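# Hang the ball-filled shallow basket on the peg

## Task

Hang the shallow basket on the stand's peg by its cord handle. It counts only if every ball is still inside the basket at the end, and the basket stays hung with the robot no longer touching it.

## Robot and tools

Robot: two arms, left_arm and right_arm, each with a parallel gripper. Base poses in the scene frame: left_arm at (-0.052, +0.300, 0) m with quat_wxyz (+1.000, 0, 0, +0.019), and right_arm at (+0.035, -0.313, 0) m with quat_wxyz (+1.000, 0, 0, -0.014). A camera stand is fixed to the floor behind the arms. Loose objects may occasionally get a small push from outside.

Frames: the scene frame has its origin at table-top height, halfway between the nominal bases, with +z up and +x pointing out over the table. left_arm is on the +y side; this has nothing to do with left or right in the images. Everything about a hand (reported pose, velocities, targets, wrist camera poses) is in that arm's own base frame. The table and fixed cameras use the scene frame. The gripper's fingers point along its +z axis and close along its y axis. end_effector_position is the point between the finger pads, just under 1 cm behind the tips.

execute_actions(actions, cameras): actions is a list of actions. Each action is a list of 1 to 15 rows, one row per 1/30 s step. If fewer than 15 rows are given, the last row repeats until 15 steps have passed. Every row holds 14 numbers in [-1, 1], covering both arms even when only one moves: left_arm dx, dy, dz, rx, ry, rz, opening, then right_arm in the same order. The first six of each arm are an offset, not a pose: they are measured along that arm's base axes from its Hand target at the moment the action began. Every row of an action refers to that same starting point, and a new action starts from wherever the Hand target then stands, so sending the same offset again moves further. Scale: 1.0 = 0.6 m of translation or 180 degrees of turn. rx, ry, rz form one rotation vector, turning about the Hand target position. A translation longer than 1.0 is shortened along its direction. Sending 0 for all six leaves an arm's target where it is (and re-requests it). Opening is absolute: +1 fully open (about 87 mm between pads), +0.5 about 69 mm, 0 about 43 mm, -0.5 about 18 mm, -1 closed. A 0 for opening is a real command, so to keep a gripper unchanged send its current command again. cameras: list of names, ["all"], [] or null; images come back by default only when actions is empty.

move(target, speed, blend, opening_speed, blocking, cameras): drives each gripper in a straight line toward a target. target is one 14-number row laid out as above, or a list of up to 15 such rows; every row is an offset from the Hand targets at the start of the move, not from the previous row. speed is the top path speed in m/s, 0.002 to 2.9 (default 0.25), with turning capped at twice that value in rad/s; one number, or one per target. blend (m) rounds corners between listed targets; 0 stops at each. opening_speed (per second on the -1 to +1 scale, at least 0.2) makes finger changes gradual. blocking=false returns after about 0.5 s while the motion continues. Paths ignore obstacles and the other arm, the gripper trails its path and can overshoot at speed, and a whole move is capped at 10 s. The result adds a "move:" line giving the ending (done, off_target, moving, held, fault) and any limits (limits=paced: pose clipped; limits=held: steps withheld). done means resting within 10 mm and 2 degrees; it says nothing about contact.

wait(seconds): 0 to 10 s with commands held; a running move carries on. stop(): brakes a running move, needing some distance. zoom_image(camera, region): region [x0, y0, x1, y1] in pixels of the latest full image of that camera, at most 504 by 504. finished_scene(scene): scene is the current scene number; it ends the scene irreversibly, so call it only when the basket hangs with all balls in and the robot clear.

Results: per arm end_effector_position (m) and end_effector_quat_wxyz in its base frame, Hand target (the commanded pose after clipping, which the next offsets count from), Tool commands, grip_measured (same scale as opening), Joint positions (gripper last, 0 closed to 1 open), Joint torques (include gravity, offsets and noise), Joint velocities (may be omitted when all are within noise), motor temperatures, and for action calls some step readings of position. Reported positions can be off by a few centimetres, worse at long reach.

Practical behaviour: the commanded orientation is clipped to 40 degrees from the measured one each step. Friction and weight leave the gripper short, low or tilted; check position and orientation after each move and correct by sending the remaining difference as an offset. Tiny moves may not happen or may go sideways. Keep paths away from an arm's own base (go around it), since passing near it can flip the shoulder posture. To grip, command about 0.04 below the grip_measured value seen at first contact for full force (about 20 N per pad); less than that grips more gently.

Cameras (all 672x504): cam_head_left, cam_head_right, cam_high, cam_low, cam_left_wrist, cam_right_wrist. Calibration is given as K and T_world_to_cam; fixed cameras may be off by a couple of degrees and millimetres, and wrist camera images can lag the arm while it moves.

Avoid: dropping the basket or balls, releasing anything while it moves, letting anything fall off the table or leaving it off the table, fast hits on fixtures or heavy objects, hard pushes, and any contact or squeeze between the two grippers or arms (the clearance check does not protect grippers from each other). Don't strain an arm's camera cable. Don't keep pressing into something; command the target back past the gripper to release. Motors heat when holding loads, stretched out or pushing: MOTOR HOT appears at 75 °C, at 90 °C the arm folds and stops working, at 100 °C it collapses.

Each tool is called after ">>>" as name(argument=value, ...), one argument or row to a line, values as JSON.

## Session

>>> execute_actions(
  actions=[],
)

>>> zoom_image(
  camera="cam_high",
  region=[200, 90, 536, 342],
)

>>> zoom_image(
  camera="cam_head_left",
  region=[290, 130, 450, 370],
)

>>> zoom_image(
  camera="cam_head_right",
  region=[300, 120, 460, 380],
)

Scene clock: 0.00 s.
left_arm: end_effector_position=(+0.3707, +0.0171, +0.0548) grip_measured=+0.994 end_effector_quat_wxyz=(+0.610, -0.037, +0.786, +0.091) | right_arm: end_effector_position=(+0.3733, -0.0172, +0.0560) grip_measured=+0.972 end_effector_quat_wxyz=(+0.605, +0.025, +0.796, -0.019)
Joint positions: left_arm=[-0.084 1.585 0.267 1.067 -0.271 0.032 0.997] | right_arm=[-0.034 1.54 0.282 0.987 0.027 0.008 0.986]
Joint velocities: within noise
Joint torques (N m): no reading
Motor temperatures (°C): left_arm=[30 37 33 33 29 28 32] | right_arm=[27 34 30 37 26 31 28]
Heat: left arm: 37 °C; right arm: 37 °C.
Hand target: left_arm +0.3756, +0.0175, +0.0647; +0.623, -0.044, +0.775, +0.089 | right_arm +0.3782, -0.0185, +0.0660; +0.618, +0.024, +0.785, -0.023
Tool commands: left_gripper/opening=+1.0 right_gripper/opening=+1.0
camera_calibration:
cam_left_wrist: T_world_to_cam=[[0.162281, -0.982657, -0.0897256, -0.0421107], [-0.892936, -0.107548, -0.437149, 0.380295], [0.419918, 0.15106, -0.894902, 0.0323486], [0, 0, 0, 1]] pos_world=[0.332829, -0.00536691, 0.191416]
cam_right_wrist: T_world_to_cam=[[-0.0798393, -0.996791, -0.00581455, 0.0102545], [-0.901027, 0.0746614, -0.42729, 0.384122], [0.426352, -0.0288754, -0.904096, 0.0344115], [0, 0, 0, 1]] pos_world=[0.332251, -0.0174638, 0.195302]

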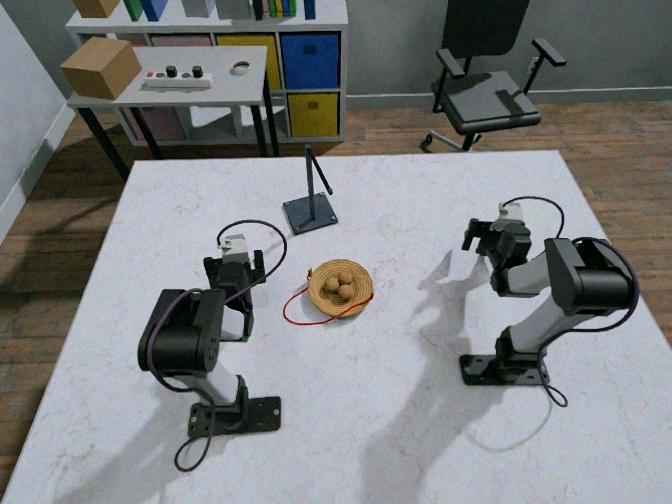

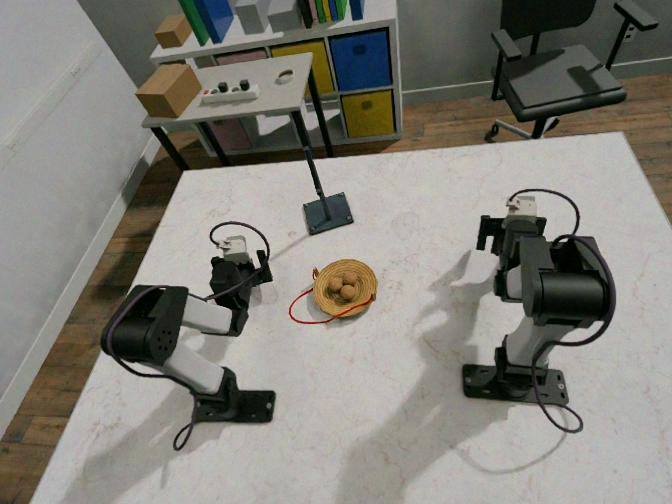

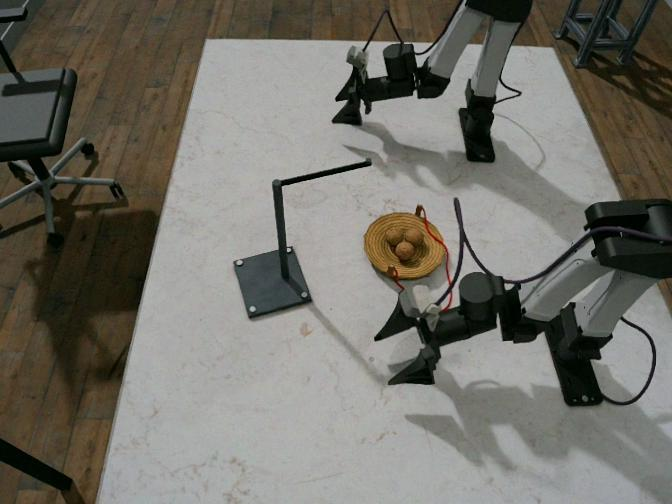

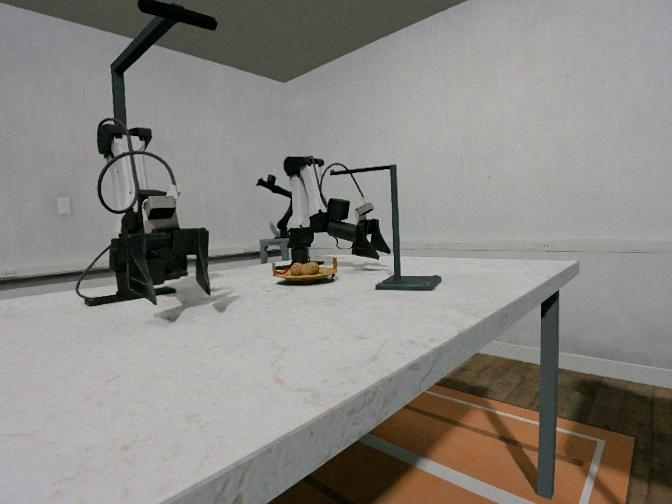

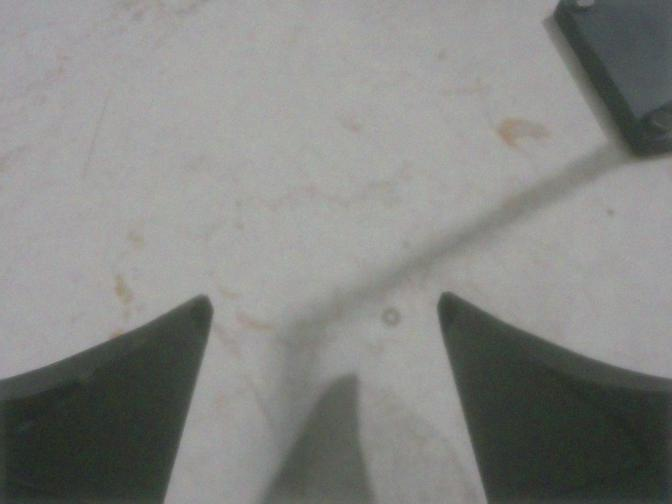

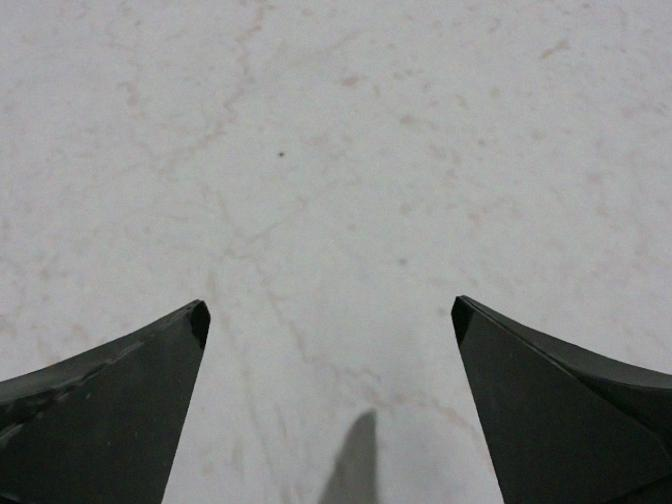

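Scaled by 1.500 from the camera's 672x504 image, which has a finer 960x720 frame.

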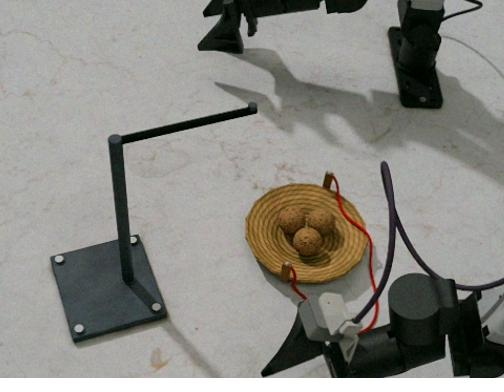

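Scaled by 2.100 from the camera's 672x504 image, which has a finer 960x720 frame.

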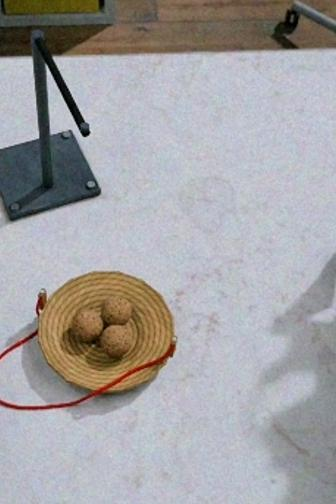

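Scaled by 1.938 from the camera's 672x504 image, which has a finer 960x720 frame.

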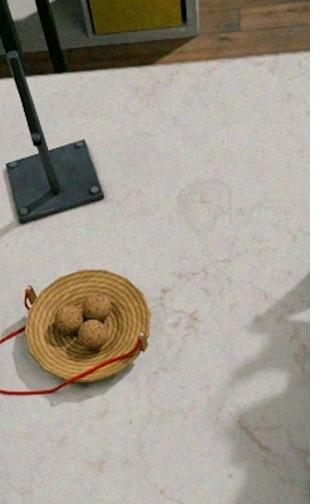

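>>> move(
  target=[-0.28,-0.297,0.142,0.201,0.298,-0.476,0,0,0,0,0,0,0,1],
  speed=0.35,
  cameras=["cam_left_wrist","cam_high"],
)

Scene clock: 36.40 s.
left_arm: end_effector_position=(+0.2054, -0.1528, +0.1422) grip_measured=+0.000 end_effector_quat_wxyz=(+0.118, +0.667, +0.727, -0.110) | right_arm: end_effector_position=(+0.3733, -0.0172, +0.0560) grip_measured=+0.972 end_effector_quat_wxyz=(+0.605, +0.025, +0.796, -0.019)
Joint positions: left_arm=[-0.589 1.416 1.255 -1.205 0.252 0.87 0.5] | right_arm=[-0.034 1.54 0.282 0.987 0.027 0.008 0.986]
Joint torques (N m): left_arm=[-1.35 -3.63 7.86 0.42 0.24 0.36] | right_arm=[0.08 -4.67 5.01 2.02 0.02 0.08]
Motor temperatures (°C): left_arm=[30 39 35 35 29 28 32] | right_arm=[27 36 32 42 26 31 28]
Heat: left arm: 39 °C; right arm: 42 °C.
Hand target: left_arm +0.2076, -0.1607, +0.1499; +0.127, +0.678, +0.714, -0.120 | right_arm +0.3782, -0.0185, +0.0660; +0.618, +0.024, +0.785, -0.023
Off the commanded pose: left_arm 0.011 m, 2 deg | right_arm 0.011 m, 2 deg.
move: off_target (left_arm, right_arm)
camera_calibration:
cam_left_wrist: T_world_to_cam=[[-0.996025, -0.088233, 0.0122108, 0.185609], [-0.0688772, 0.84984, 0.522521, 0.0931312], [-0.0564809, 0.519603, -0.852539, 0.353812], [0, 0, 0, 1]] pos_world=[0.211269, -0.246612, 0.250709]
Images, in order (width x height): cam_high 672x504, cam_left_wrist 672x504.

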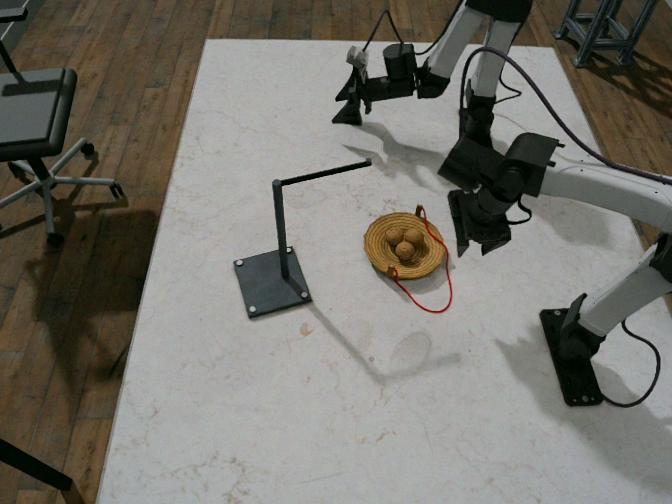

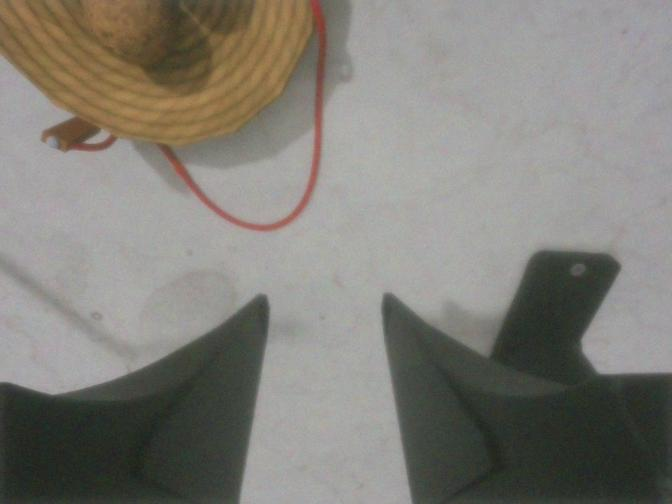

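>>> move(
  target=[0.015,-0.013,-0.2,0,0,-0.02,-0.2,0,0,0,0,0,0,1],
  speed=0.2,
  cameras=["cam_left_wrist"],
)

Scene clock: 72.27 s.
left_arm: end_effector_position=(+0.2149, -0.1596, +0.0343) grip_measured=-0.200 end_effector_quat_wxyz=(+0.112, +0.689, +0.707, -0.113) | right_arm: end_effector_position=(+0.3733, -0.0172, +0.0560) grip_measured=+0.972 end_effector_quat_wxyz=(+0.605, +0.025, +0.796, -0.019)
Joint positions: left_arm=[-0.589 1.535 0.927 -0.78 0.263 0.931 0.4] | right_arm=[-0.034 1.54 0.282 0.987 0.027 0.008 0.986]
Joint torques (N m): left_arm=[-1.59 -4.11 4 0.85 0.28 0.38] | right_arm=[0.09 -4.68 4.97 2.03 0.02 0.08]
Heat: left arm: 39 °C; right arm: 43 °C.
Hand target: left_arm +0.2166, -0.1685, +0.0299; +0.123, +0.700, +0.693, -0.124 | right_arm +0.3782, -0.0185, +0.0660; +0.618, +0.024, +0.785, -0.023
Off the commanded pose: left_arm 0.010 m, 3 deg | right_arm 0.011 m, 2 deg.
move: off_target (left_arm, right_arm)
camera_calibration:
cam_left_wrist: T_world_to_cam=[[-0.999468, -0.0281096, 0.0165305, 0.20596], [-0.0152075, 0.850194, 0.52625, 0.144421], [-0.0288468, 0.525719, -0.850169, 0.260791], [0, 0, 0, 1]] pos_world=[0.215569, -0.254099, 0.14231]
Images, in order (width x height): cam_left_wrist 672x504.

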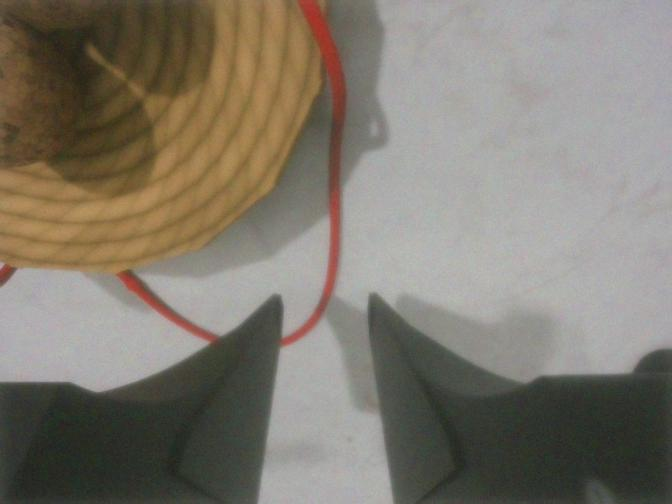

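>>> move(
  target=[
    [0,0.002,-0.0423,0,0,0,-0.2,0,0,0,0,0,0,1],
    [0,0.002,-0.0423,0,0,0,-1,0,0,0,0,0,0,1],
  ],
  speed=0.08,
  opening_speed=1.5,
  cameras=["cam_left_wrist"],
)

Scene clock: 85.00 s.
left_arm: end_effector_position=(+0.2153, -0.1617, +0.0091) grip_measured=-1.000 end_effector_quat_wxyz=(+0.115, +0.690, +0.705, -0.117) | right_arm: end_effector_position=(+0.3733, -0.0172, +0.0560) grip_measured=+0.972 end_effector_quat_wxyz=(+0.605, +0.025, +0.796, -0.019)
Joint positions: left_arm=[-0.589 1.578 0.859 -0.663 0.272 0.936 0] | right_arm=[-0.034 1.54 0.282 0.987 0.027 0.008 0.986]
Joint torques (N m): left_arm=[-1.21 -4.3 3.77 0.82 0.19 0.38] | right_arm=[0.09 -4.67 4.98 2.02 0.02 0.08]
Heat: left arm: 39 °C; right arm: 43 °C.
Hand target: left_arm +0.2165, -0.1673, +0.0045; +0.123, +0.700, +0.693, -0.124 | right_arm +0.3782, -0.0185, +0.0660; +0.618, +0.024, +0.785, -0.023
Off the commanded pose: left_arm 0.007 m, 2 deg | right_arm 0.011 m, 2 deg.
move: off_target (right_arm); target 2's new opening was sent with left_arm's hand 0.009 m and 3 deg from that target
camera_calibration:
cam_left_wrist: T_world_to_cam=[[-0.999632, -0.0218574, 0.016093, 0.207817], [-0.01038, 0.855676, 0.517408, 0.159332], [-0.0250795, 0.51705, -0.855588, 0.238308], [0, 0, 0, 1]] pos_world=[0.215371, -0.255011, 0.118109]
Images, in order (width x height): cam_left_wrist 672x504.

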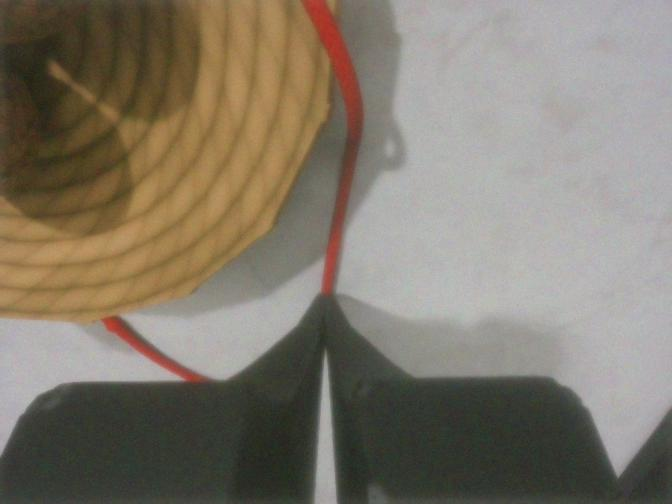

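>>> move(
  target=[
    [0,0,0.0,0,0,0,-0.3,0,0,0,0,0,0,1],
    [0,0,-0.011,0,0,0,-0.3,0,0,0,0,0,0,1],
    [0,0.0,-0.011,0,0,0,-1,0,0,0,0,0,0,1],
  ],
  speed=0.03,
  opening_speed=1.5,
  cameras=["cam_left_wrist"],
)

Scene clock: 94.33 s.
left_arm: end_effector_position=(+0.2192, -0.1643, +0.0070) grip_measured=-0.917 end_effector_quat_wxyz=(+0.124, +0.691, +0.703, -0.115) | right_arm: end_effector_position=(+0.3733, -0.0172, +0.0560) grip_measured=+0.972 end_effector_quat_wxyz=(+0.605, +0.025, +0.796, -0.019)
Joint positions: left_arm=[-0.589 1.584 0.854 -0.634 0.272 0.937 0.042] | right_arm=[-0.034 1.54 0.282 0.987 0.027 0.008 0.986]
Joint torques (N m): left_arm=[-1.18 -3.67 2.97 0.83 0.19 0.36] | right_arm=[0.08 -4.67 4.98 2.03 0.02 0.08]
Heat: left arm: 39 °C; right arm: 43 °C.
Hand target: left_arm +0.2165, -0.1673, -0.0021; +0.123, +0.700, +0.693, -0.124 | right_arm +0.3782, -0.0185, +0.0660; +0.618, +0.024, +0.785, -0.023
Off the commanded pose: left_arm 0.010 m, 2 deg | right_arm 0.011 m, 2 deg.
move: off_target (right_arm)
camera_calibration:
cam_left_wrist: T_world_to_cam=[[-0.999791, -0.0204074, 0.00075927, 0.212122], [-0.0171853, 0.860857, 0.508557, 0.165064], [-0.011032, 0.508438, -0.861028, 0.233572], [0, 0, 0, 1]] pos_world=[0.217491, -0.256524, 0.117006]
Images, in order (width x height): cam_left_wrist 672x504.

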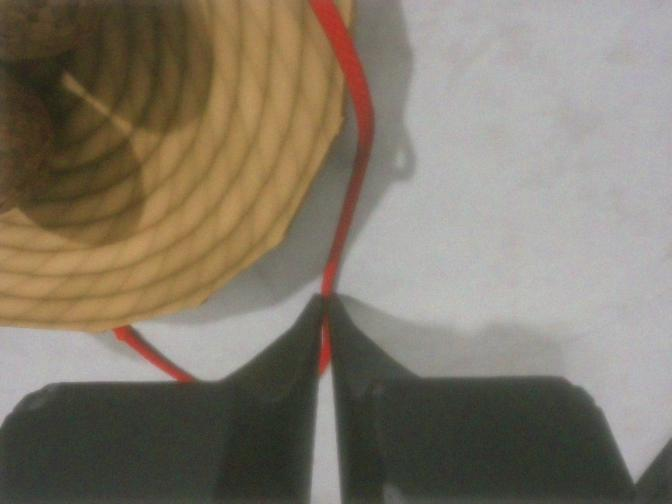

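>>> move(
  target=[
    [0,0,0.0,0,0,0,-0.4,0,0,0,0,0,0,1],
    [-0.004,0,-0.011,0,0,0,-0.4,0,0,0,0,0,0,1],
    [-0.004,0.0,-0.011,0,0,0,-1,0,0,0,0,0,0,1],
  ],
  speed=0.03,
  opening_speed=1.5,
  cameras=["cam_left_wrist"],
)

Scene clock: 105.17 s.
left_arm: end_effector_position=(+0.2200, -0.1671, +0.0063) grip_measured=-0.918 end_effector_quat_wxyz=(+0.130, +0.691, +0.701, -0.119) | right_arm: end_effector_position=(+0.3733, -0.0172, +0.0560) grip_measured=+0.972 end_effector_quat_wxyz=(+0.605, +0.025, +0.796, -0.019)
Joint positions: left_arm=[-0.589 1.584 0.848 -0.617 0.283 0.937 0.041] | right_arm=[-0.034 1.54 0.282 0.987 0.027 0.008 0.986]
Joint torques (N m): left_arm=[-1.65 -3.25 1.58 0.97 0.08 0.32] | right_arm=[0.09 -4.67 4.96 2.03 0.02 0.08]
Heat: left arm: 39 °C; right arm: 43 °C.
Hand target: left_arm +0.2142, -0.1673, -0.0086; +0.123, +0.700, +0.693, -0.124 | right_arm +0.3782, -0.0185, +0.0660; +0.618, +0.024, +0.785, -0.023
Off the commanded pose: left_arm 0.016 m, 2 deg | right_arm 0.011 m, 2 deg.
move: off_target (left_arm, right_arm); target 3's new opening was sent with left_arm's hand 0.017 m and 2 deg from that target
camera_calibration:
cam_left_wrist: T_world_to_cam=[[-0.999833, -0.0181005, -0.00268826, 0.213212], [-0.017055, 0.868508, 0.495382, 0.169167], [-0.0066319, 0.495345, -0.868671, 0.231312], [0, 0, 0, 1]] pos_world=[0.217596, -0.257643, 0.117705]
Images, in order (width x height): cam_left_wrist 672x504.

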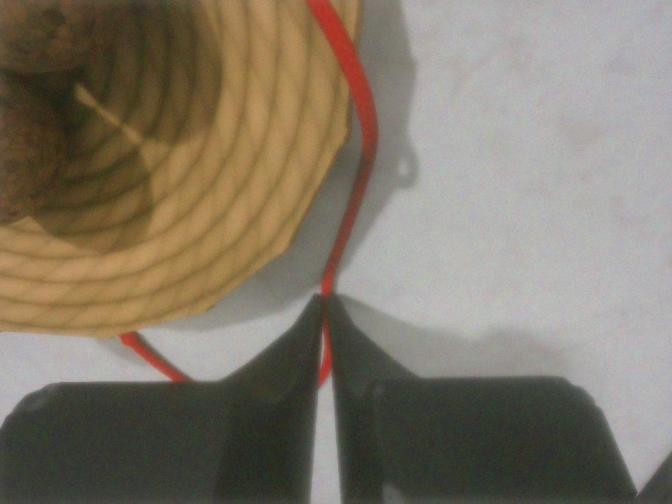

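>>> move(
  target=[
    [0.035,-0.038,0.198,-0.055,0.007,-0.04,-1,0,0,0,0,0,0,1],
    [0.138,-0.161,0.36,-0.1106,0.0141,-0.0799,-1,0,0,0,0,0,0,1],
  ],
  speed=0.13,
  blend=[0.03,0],
  cameras=["cam_left_wrist","cam_high","cam_low","cam_head_right"],
)

>>> zoom_image(
  camera="cam_low",
  region=[240, 130, 450, 310],
)

Scene clock: 128.97 s.
left_arm: end_effector_position=(+0.2952, -0.2571, +0.2009) grip_measured=-0.918 end_effector_quat_wxyz=(+0.198, +0.741, +0.587, -0.260) | right_arm: end_effector_position=(+0.3733, -0.0172, +0.0560) grip_measured=+0.972 end_effector_quat_wxyz=(+0.605, +0.025, +0.796, -0.019)
Joint positions: left_arm=[-0.529 1.91 1.969 -1.416 0.637 1.202 0.041] | right_arm=[-0.034 1.54 0.282 0.987 0.027 0.008 0.986]
Joint torques (N m): left_arm=[-0.69 -6.71 7.46 0.38 0.5 0.39] | right_arm=[0.09 -4.67 5 2.03 0.02 0.08]
Heat: left arm: 39 °C; right arm: 44 °C.
Hand target: left_arm +0.2970, -0.2638, +0.2073; +0.210, +0.746, +0.571, -0.271 | right_arm +0.3782, -0.0185, +0.0660; +0.618, +0.024, +0.785, -0.023
Off the commanded pose: left_arm 0.010 m, 3 deg | right_arm 0.011 m, 2 deg.
move: off_target (left_arm, right_arm)
camera_calibration:
cam_left_wrist: T_world_to_cam=[[-0.972015, 0.233871, 0.0221648, 0.338788], [0.233382, 0.950574, 0.204796, 0.157888], [0.0268266, 0.204238, -0.978554, 0.382806], [0, 0, 0, 1]] pos_world=[0.28219, -0.307501, 0.334752]
Images, in order (width x height): cam_head_right 672x504, cam_high 672x504, cam_low 672x504, cam_left_wrist 672x504.

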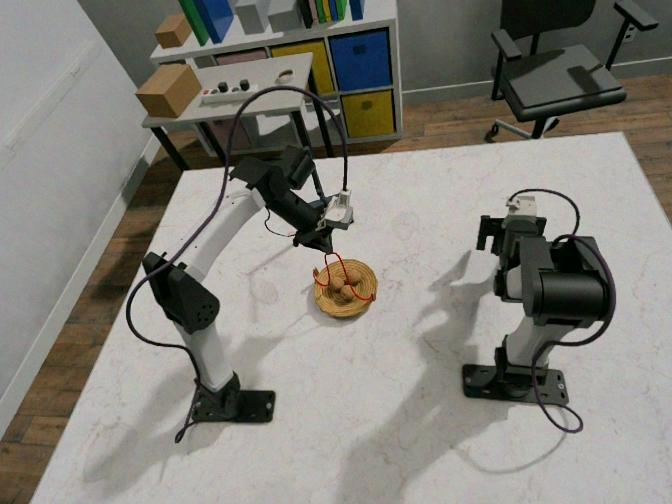

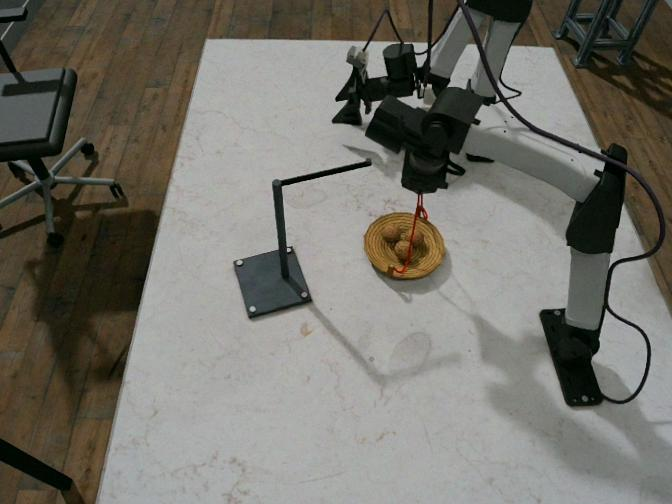

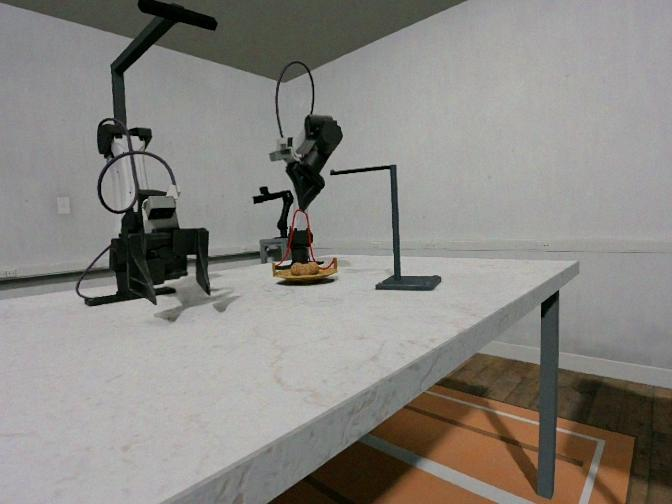

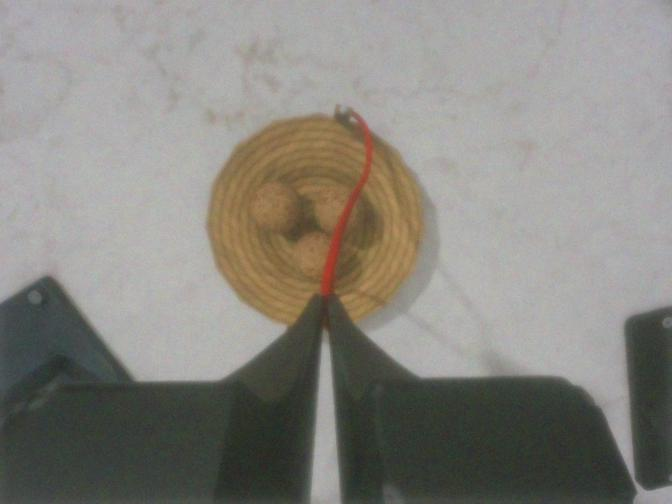

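Scaled by 2.400 from the camera's 672x504 image, which has a finer 960x720 frame.

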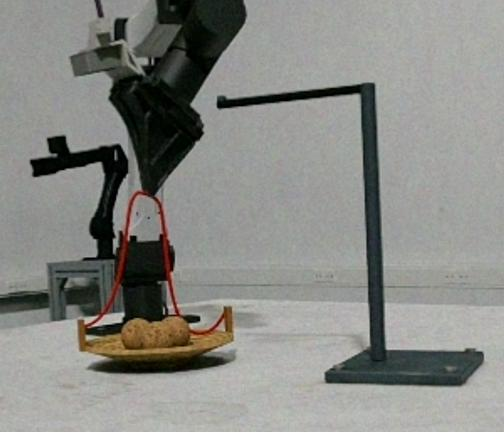

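>>> move(
  target=[
    [0.008,-0.015,0.035,-0.02,0.005,0,-1,0,0,0,0,0,0,1],
    [0.008,-0.015,0.09,-0.043,0.011,0,-1,0,0,0,0,0,0,1],
  ],
  speed=0.07,
  blend=[0.01,0],
  cameras=["cam_left_wrist","cam_high","cam_low","cam_head_right"],
)

>>> zoom_image(
  camera="cam_low",
  region=[240, 130, 450, 310],
)

>>> zoom_image(
  camera="cam_high",
  region=[230, 90, 510, 300],
)

Scene clock: 154.17 s.
left_arm: end_effector_position=(+0.3009, -0.2699, +0.2524) grip_measured=-0.918 end_effector_quat_wxyz=(+0.248, +0.722, +0.568, -0.308) | right_arm: end_effector_position=(+0.3733, -0.0172, +0.0560) grip_measured=+0.972 end_effector_quat_wxyz=(+0.605, +0.025, +0.796, -0.019)
Joint positions: left_arm=[-0.493 1.975 2.224 -1.548 0.777 1.204 0.041] | right_arm=[-0.034 1.54 0.282 0.987 0.027 0.008 0.986]
Joint torques (N m): left_arm=[0.01 -7.47 6.86 0.45 0.55 0.29] | right_arm=[0.09 -4.67 5 2.02 0.02 0.08]
Motor temperatures (°C): left_arm=[30 41 41 33 29 28 33] | right_arm=[27 37 33 44 26 31 28]
Heat: left arm: 41 °C; right arm: 44 °C.
Hand target: left_arm +0.3018, -0.2729, +0.2613; +0.250, +0.725, +0.555, -0.322 | right_arm +0.3782, -0.0185, +0.0660; +0.618, +0.024, +0.785, -0.023
Off the commanded pose: left_arm 0.009 m, 2 deg | right_arm 0.011 m, 2 deg.
joint sent to its limit (left arm) — joint 4 (wrist pitch), lower limit. The joint targets still meet the commanded pose.
move: off_target (right_arm)
camera_calibration:
cam_left_wrist: T_world_to_cam=[[-0.972004, 0.23495, 0.00274077, 0.351402], [0.234683, 0.970198, 0.060335, 0.199488], [0.0115166, 0.0592891, -0.998174, 0.406054], [0, 0, 0, 1]] pos_world=[0.290071, -0.30018, 0.392313]
Images, in order (width x height): cam_head_right 672x504, cam_high 672x504, cam_low 672x504, cam_left_wrist 672x504.

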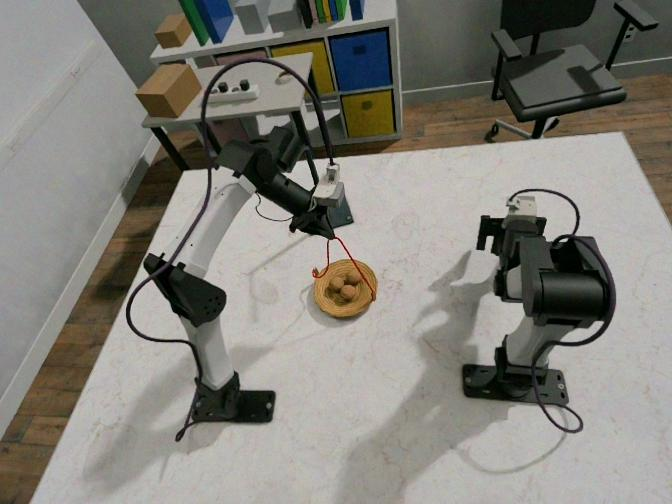

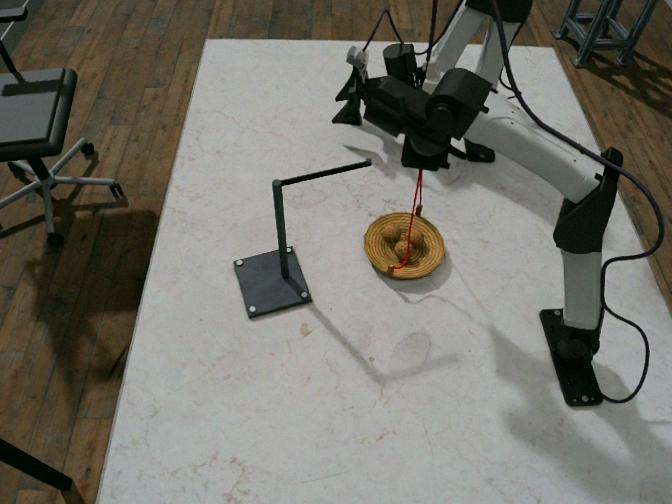

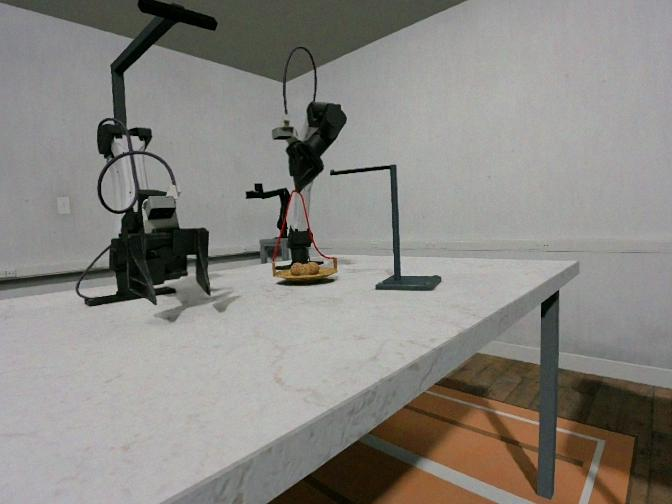

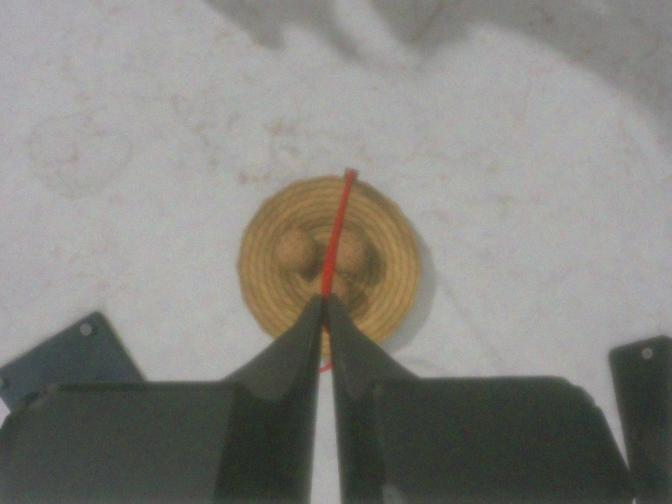

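Scaled by 2.400 from the camera's 672x504 image, which has a finer 960x720 frame.

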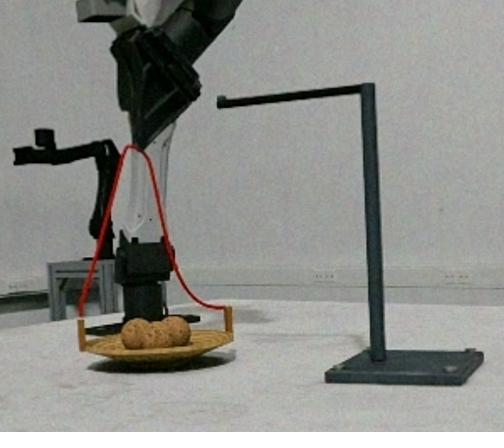

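Scaled by 1.800 from the camera's 672x504 image, which has a finer 960x720 frame.

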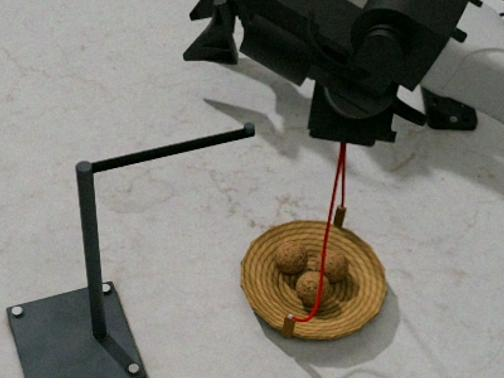

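>>> move(
  target=[
    [-0.01,-0.02,0.01,0,0,0,-1,0,0,0,0,0,0,1],
    [-0.01,-0.02,0.05,0,0,0,-1,0,0,0,0,0,0,1],
  ],
  speed=0.04,
  blend=[0.005,0],
  cameras=["cam_left_wrist","cam_high","cam_low","cam_head_right"],
)

>>> zoom_image(
  camera="cam_low",
  region=[240, 130, 450, 310],
)

>>> zoom_image(
  camera="cam_high",
  region=[230, 90, 510, 300],
)

Scene clock: 169.83 s.
left_arm: end_effector_position=(+0.2985, -0.2803, +0.2794) grip_measured=-0.918 end_effector_quat_wxyz=(+0.273, +0.713, +0.569, -0.304) | right_arm: end_effector_position=(+0.3733, -0.0172, +0.0560) grip_measured=+0.972 end_effector_quat_wxyz=(+0.605, +0.025, +0.796, -0.019)
Joint positions: left_arm=[-0.517 1.975 2.324 -1.551 0.777 1.126 0.041] | right_arm=[-0.034 1.54 0.282 0.987 0.027 0.008 0.986]
Joint torques (N m): left_arm=[-1.11 -7.84 7.04 0.6 0.46 0.11] | right_arm=[0.12 -4.67 4.97 2.03 0.02 0.08]
Heat: left arm: 42 °C; right arm: 45 °C.
Hand target: left_arm +0.2959, -0.2848, +0.2912; +0.250, +0.725, +0.555, -0.322 | right_arm +0.3782, -0.0185, +0.0660; +0.618, +0.024, +0.785, -0.023
Off the commanded pose: left_arm 0.013 m, 4 deg | right_arm 0.011 m, 2 deg.
joint sent to its limit (left arm) — joint 4 (wrist pitch), lower limit. The joint targets are off in orientation, not in position.
move: off_target (left_arm, right_arm)
camera_calibration:
cam_left_wrist: T_world_to_cam=[[-0.978029, 0.205832, -0.0330416, 0.355117], [0.204816, 0.978288, 0.0316796, 0.227705], [0.0388449, 0.0242161, -0.998952, 0.415941], [0, 0, 0, 1]] pos_world=[0.28452, -0.305928, 0.420025]
Images, in order (width x height): cam_head_right 672x504, cam_high 672x504, cam_low 672x504, cam_left_wrist 672x504.

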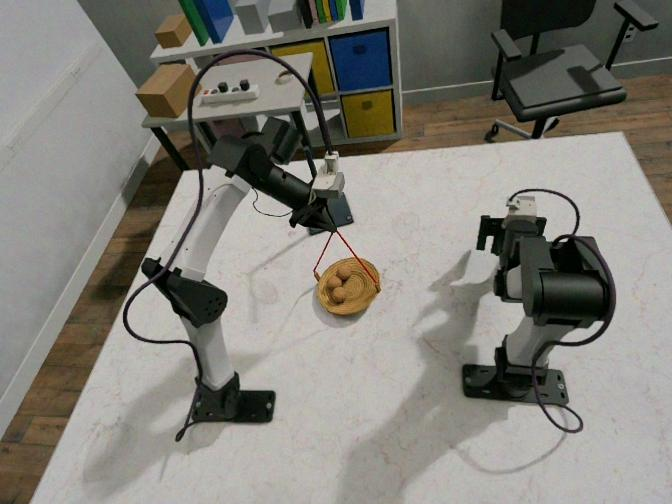

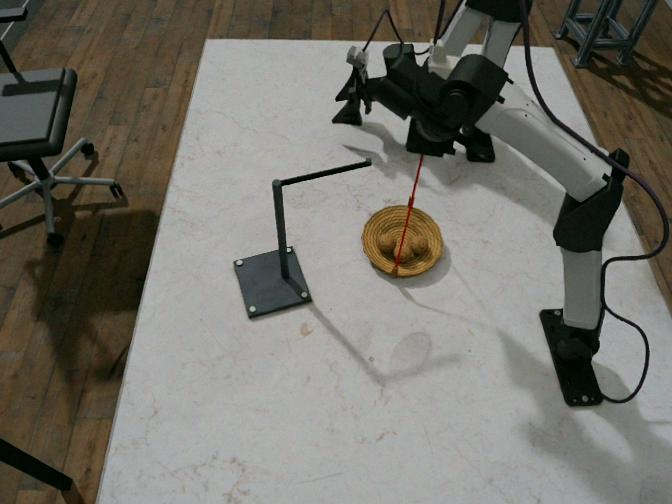

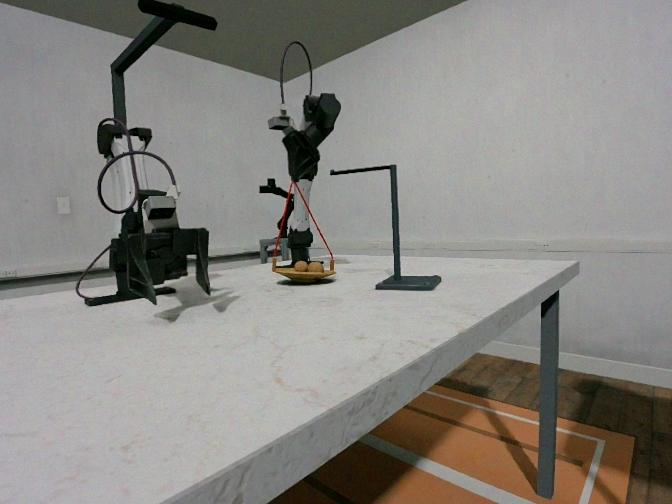

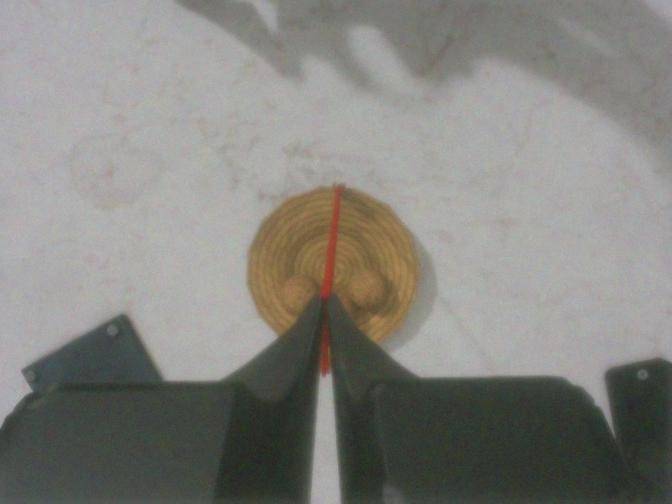

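Scaled by 2.400 from the camera's 672x504 image, which has a finer 960x720 frame.

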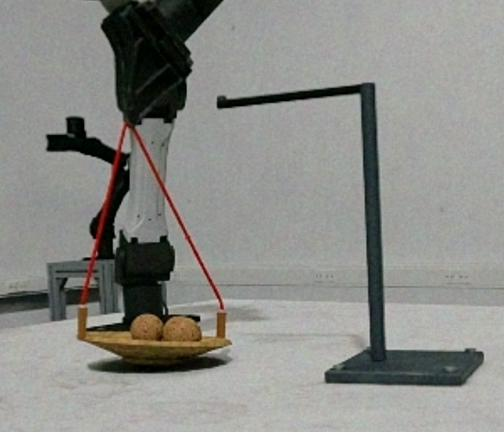

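Scaled by 1.800 from the camera's 672x504 image, which has a finer 960x720 frame.

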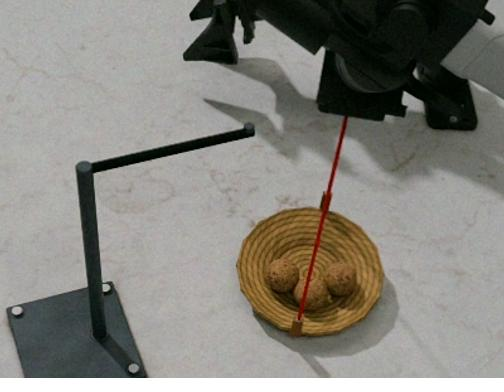

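>>> move(
  target=[0,0.015,0.04,-0.02,0.005,0.0,-1,0,0,0,0,0,0,1],
  speed=0.04,
  cameras=["cam_left_wrist","cam_high","cam_low","cam_head_right"],
)

>>> zoom_image(
  camera="cam_low",
  region=[240, 130, 450, 310],
)

>>> zoom_image(
  camera="cam_high",
  region=[230, 90, 510, 300],
)

Scene clock: 180.80 s.
left_arm: end_effector_position=(+0.3033, -0.2745, +0.2838) grip_measured=-0.918 end_effector_quat_wxyz=(+0.283, +0.698, +0.575, -0.321) | right_arm: end_effector_position=(+0.3733, -0.0172, +0.0560) grip_measured=+0.972 end_effector_quat_wxyz=(+0.605, +0.025, +0.796, -0.019)
Joint positions: left_arm=[-0.48 1.975 2.324 -1.553 0.824 1.121 0.041] | right_arm=[-0.034 1.54 0.282 0.987 0.027 0.008 0.986]
Joint torques (N m): left_arm=[-0.05 -11.08 7.62 0.61 0.73 0.11] | right_arm=[0.08 -4.67 5 2.02 0.03 0.07]
Heat: left arm: 42 °C; right arm: 45 °C.
Hand target: left_arm +0.2958, -0.2759, +0.3152; +0.268, +0.715, +0.546, -0.345 | right_arm +0.3782, -0.0185, +0.0660; +0.618, +0.024, +0.785, -0.023
Off the commanded pose: left_arm 0.032 m, 5 deg | right_arm 0.011 m, 2 deg.
joint sent to its limit (left arm) — joint 4 (wrist pitch), lower limit. The joint targets are off in position and orientation.
move: off_target (left_arm, right_arm)
camera_calibration:
cam_left_wrist: T_world_to_cam=[[-0.983031, 0.182836, -0.0148489, 0.348789], [0.182997, 0.983059, -0.0103084, 0.240753], [0.0127126, -0.0128508, -0.999837, 0.417858], [0, 0, 0, 1]] pos_world=[0.293502, -0.295076, 0.425451]
Images, in order (width x height): cam_head_right 672x504, cam_high 672x504, cam_low 672x504, cam_left_wrist 672x504.

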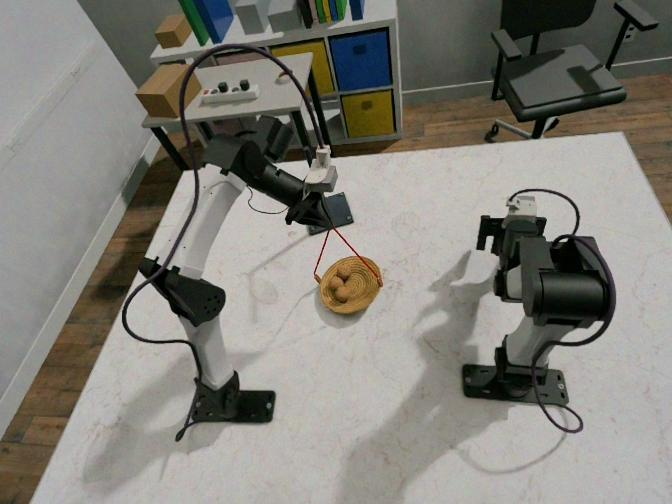

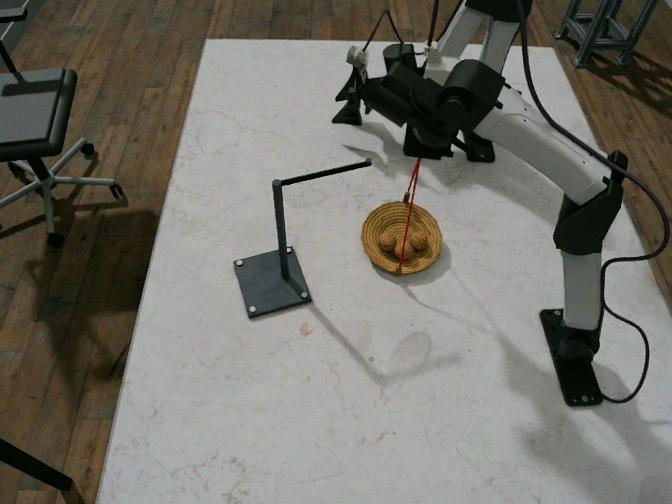

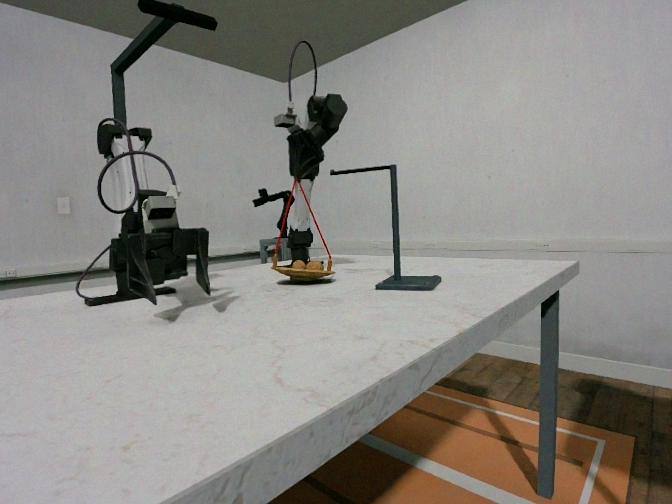

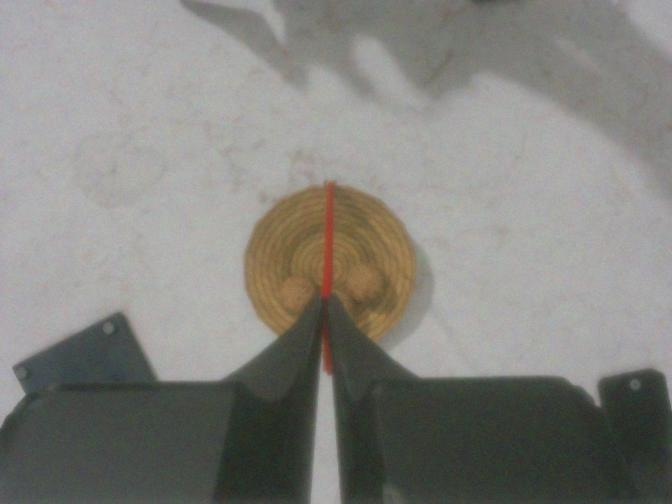

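Scaled by 2.400 from the camera's 672x504 image, which has a finer 960x720 frame.

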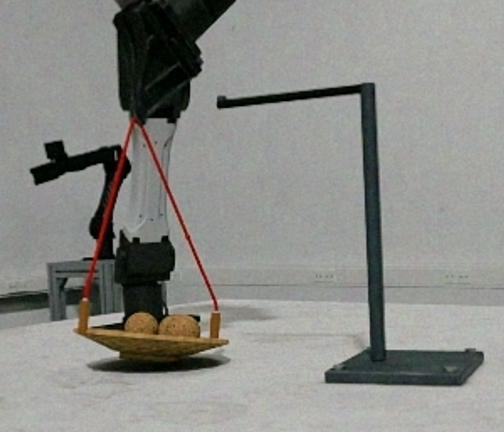

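Scaled by 1.800 from the camera's 672x504 image, which has a finer 960x720 frame.

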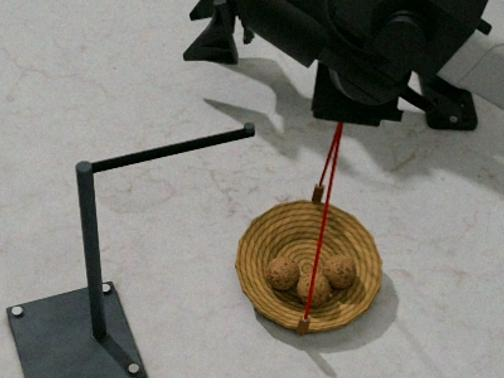

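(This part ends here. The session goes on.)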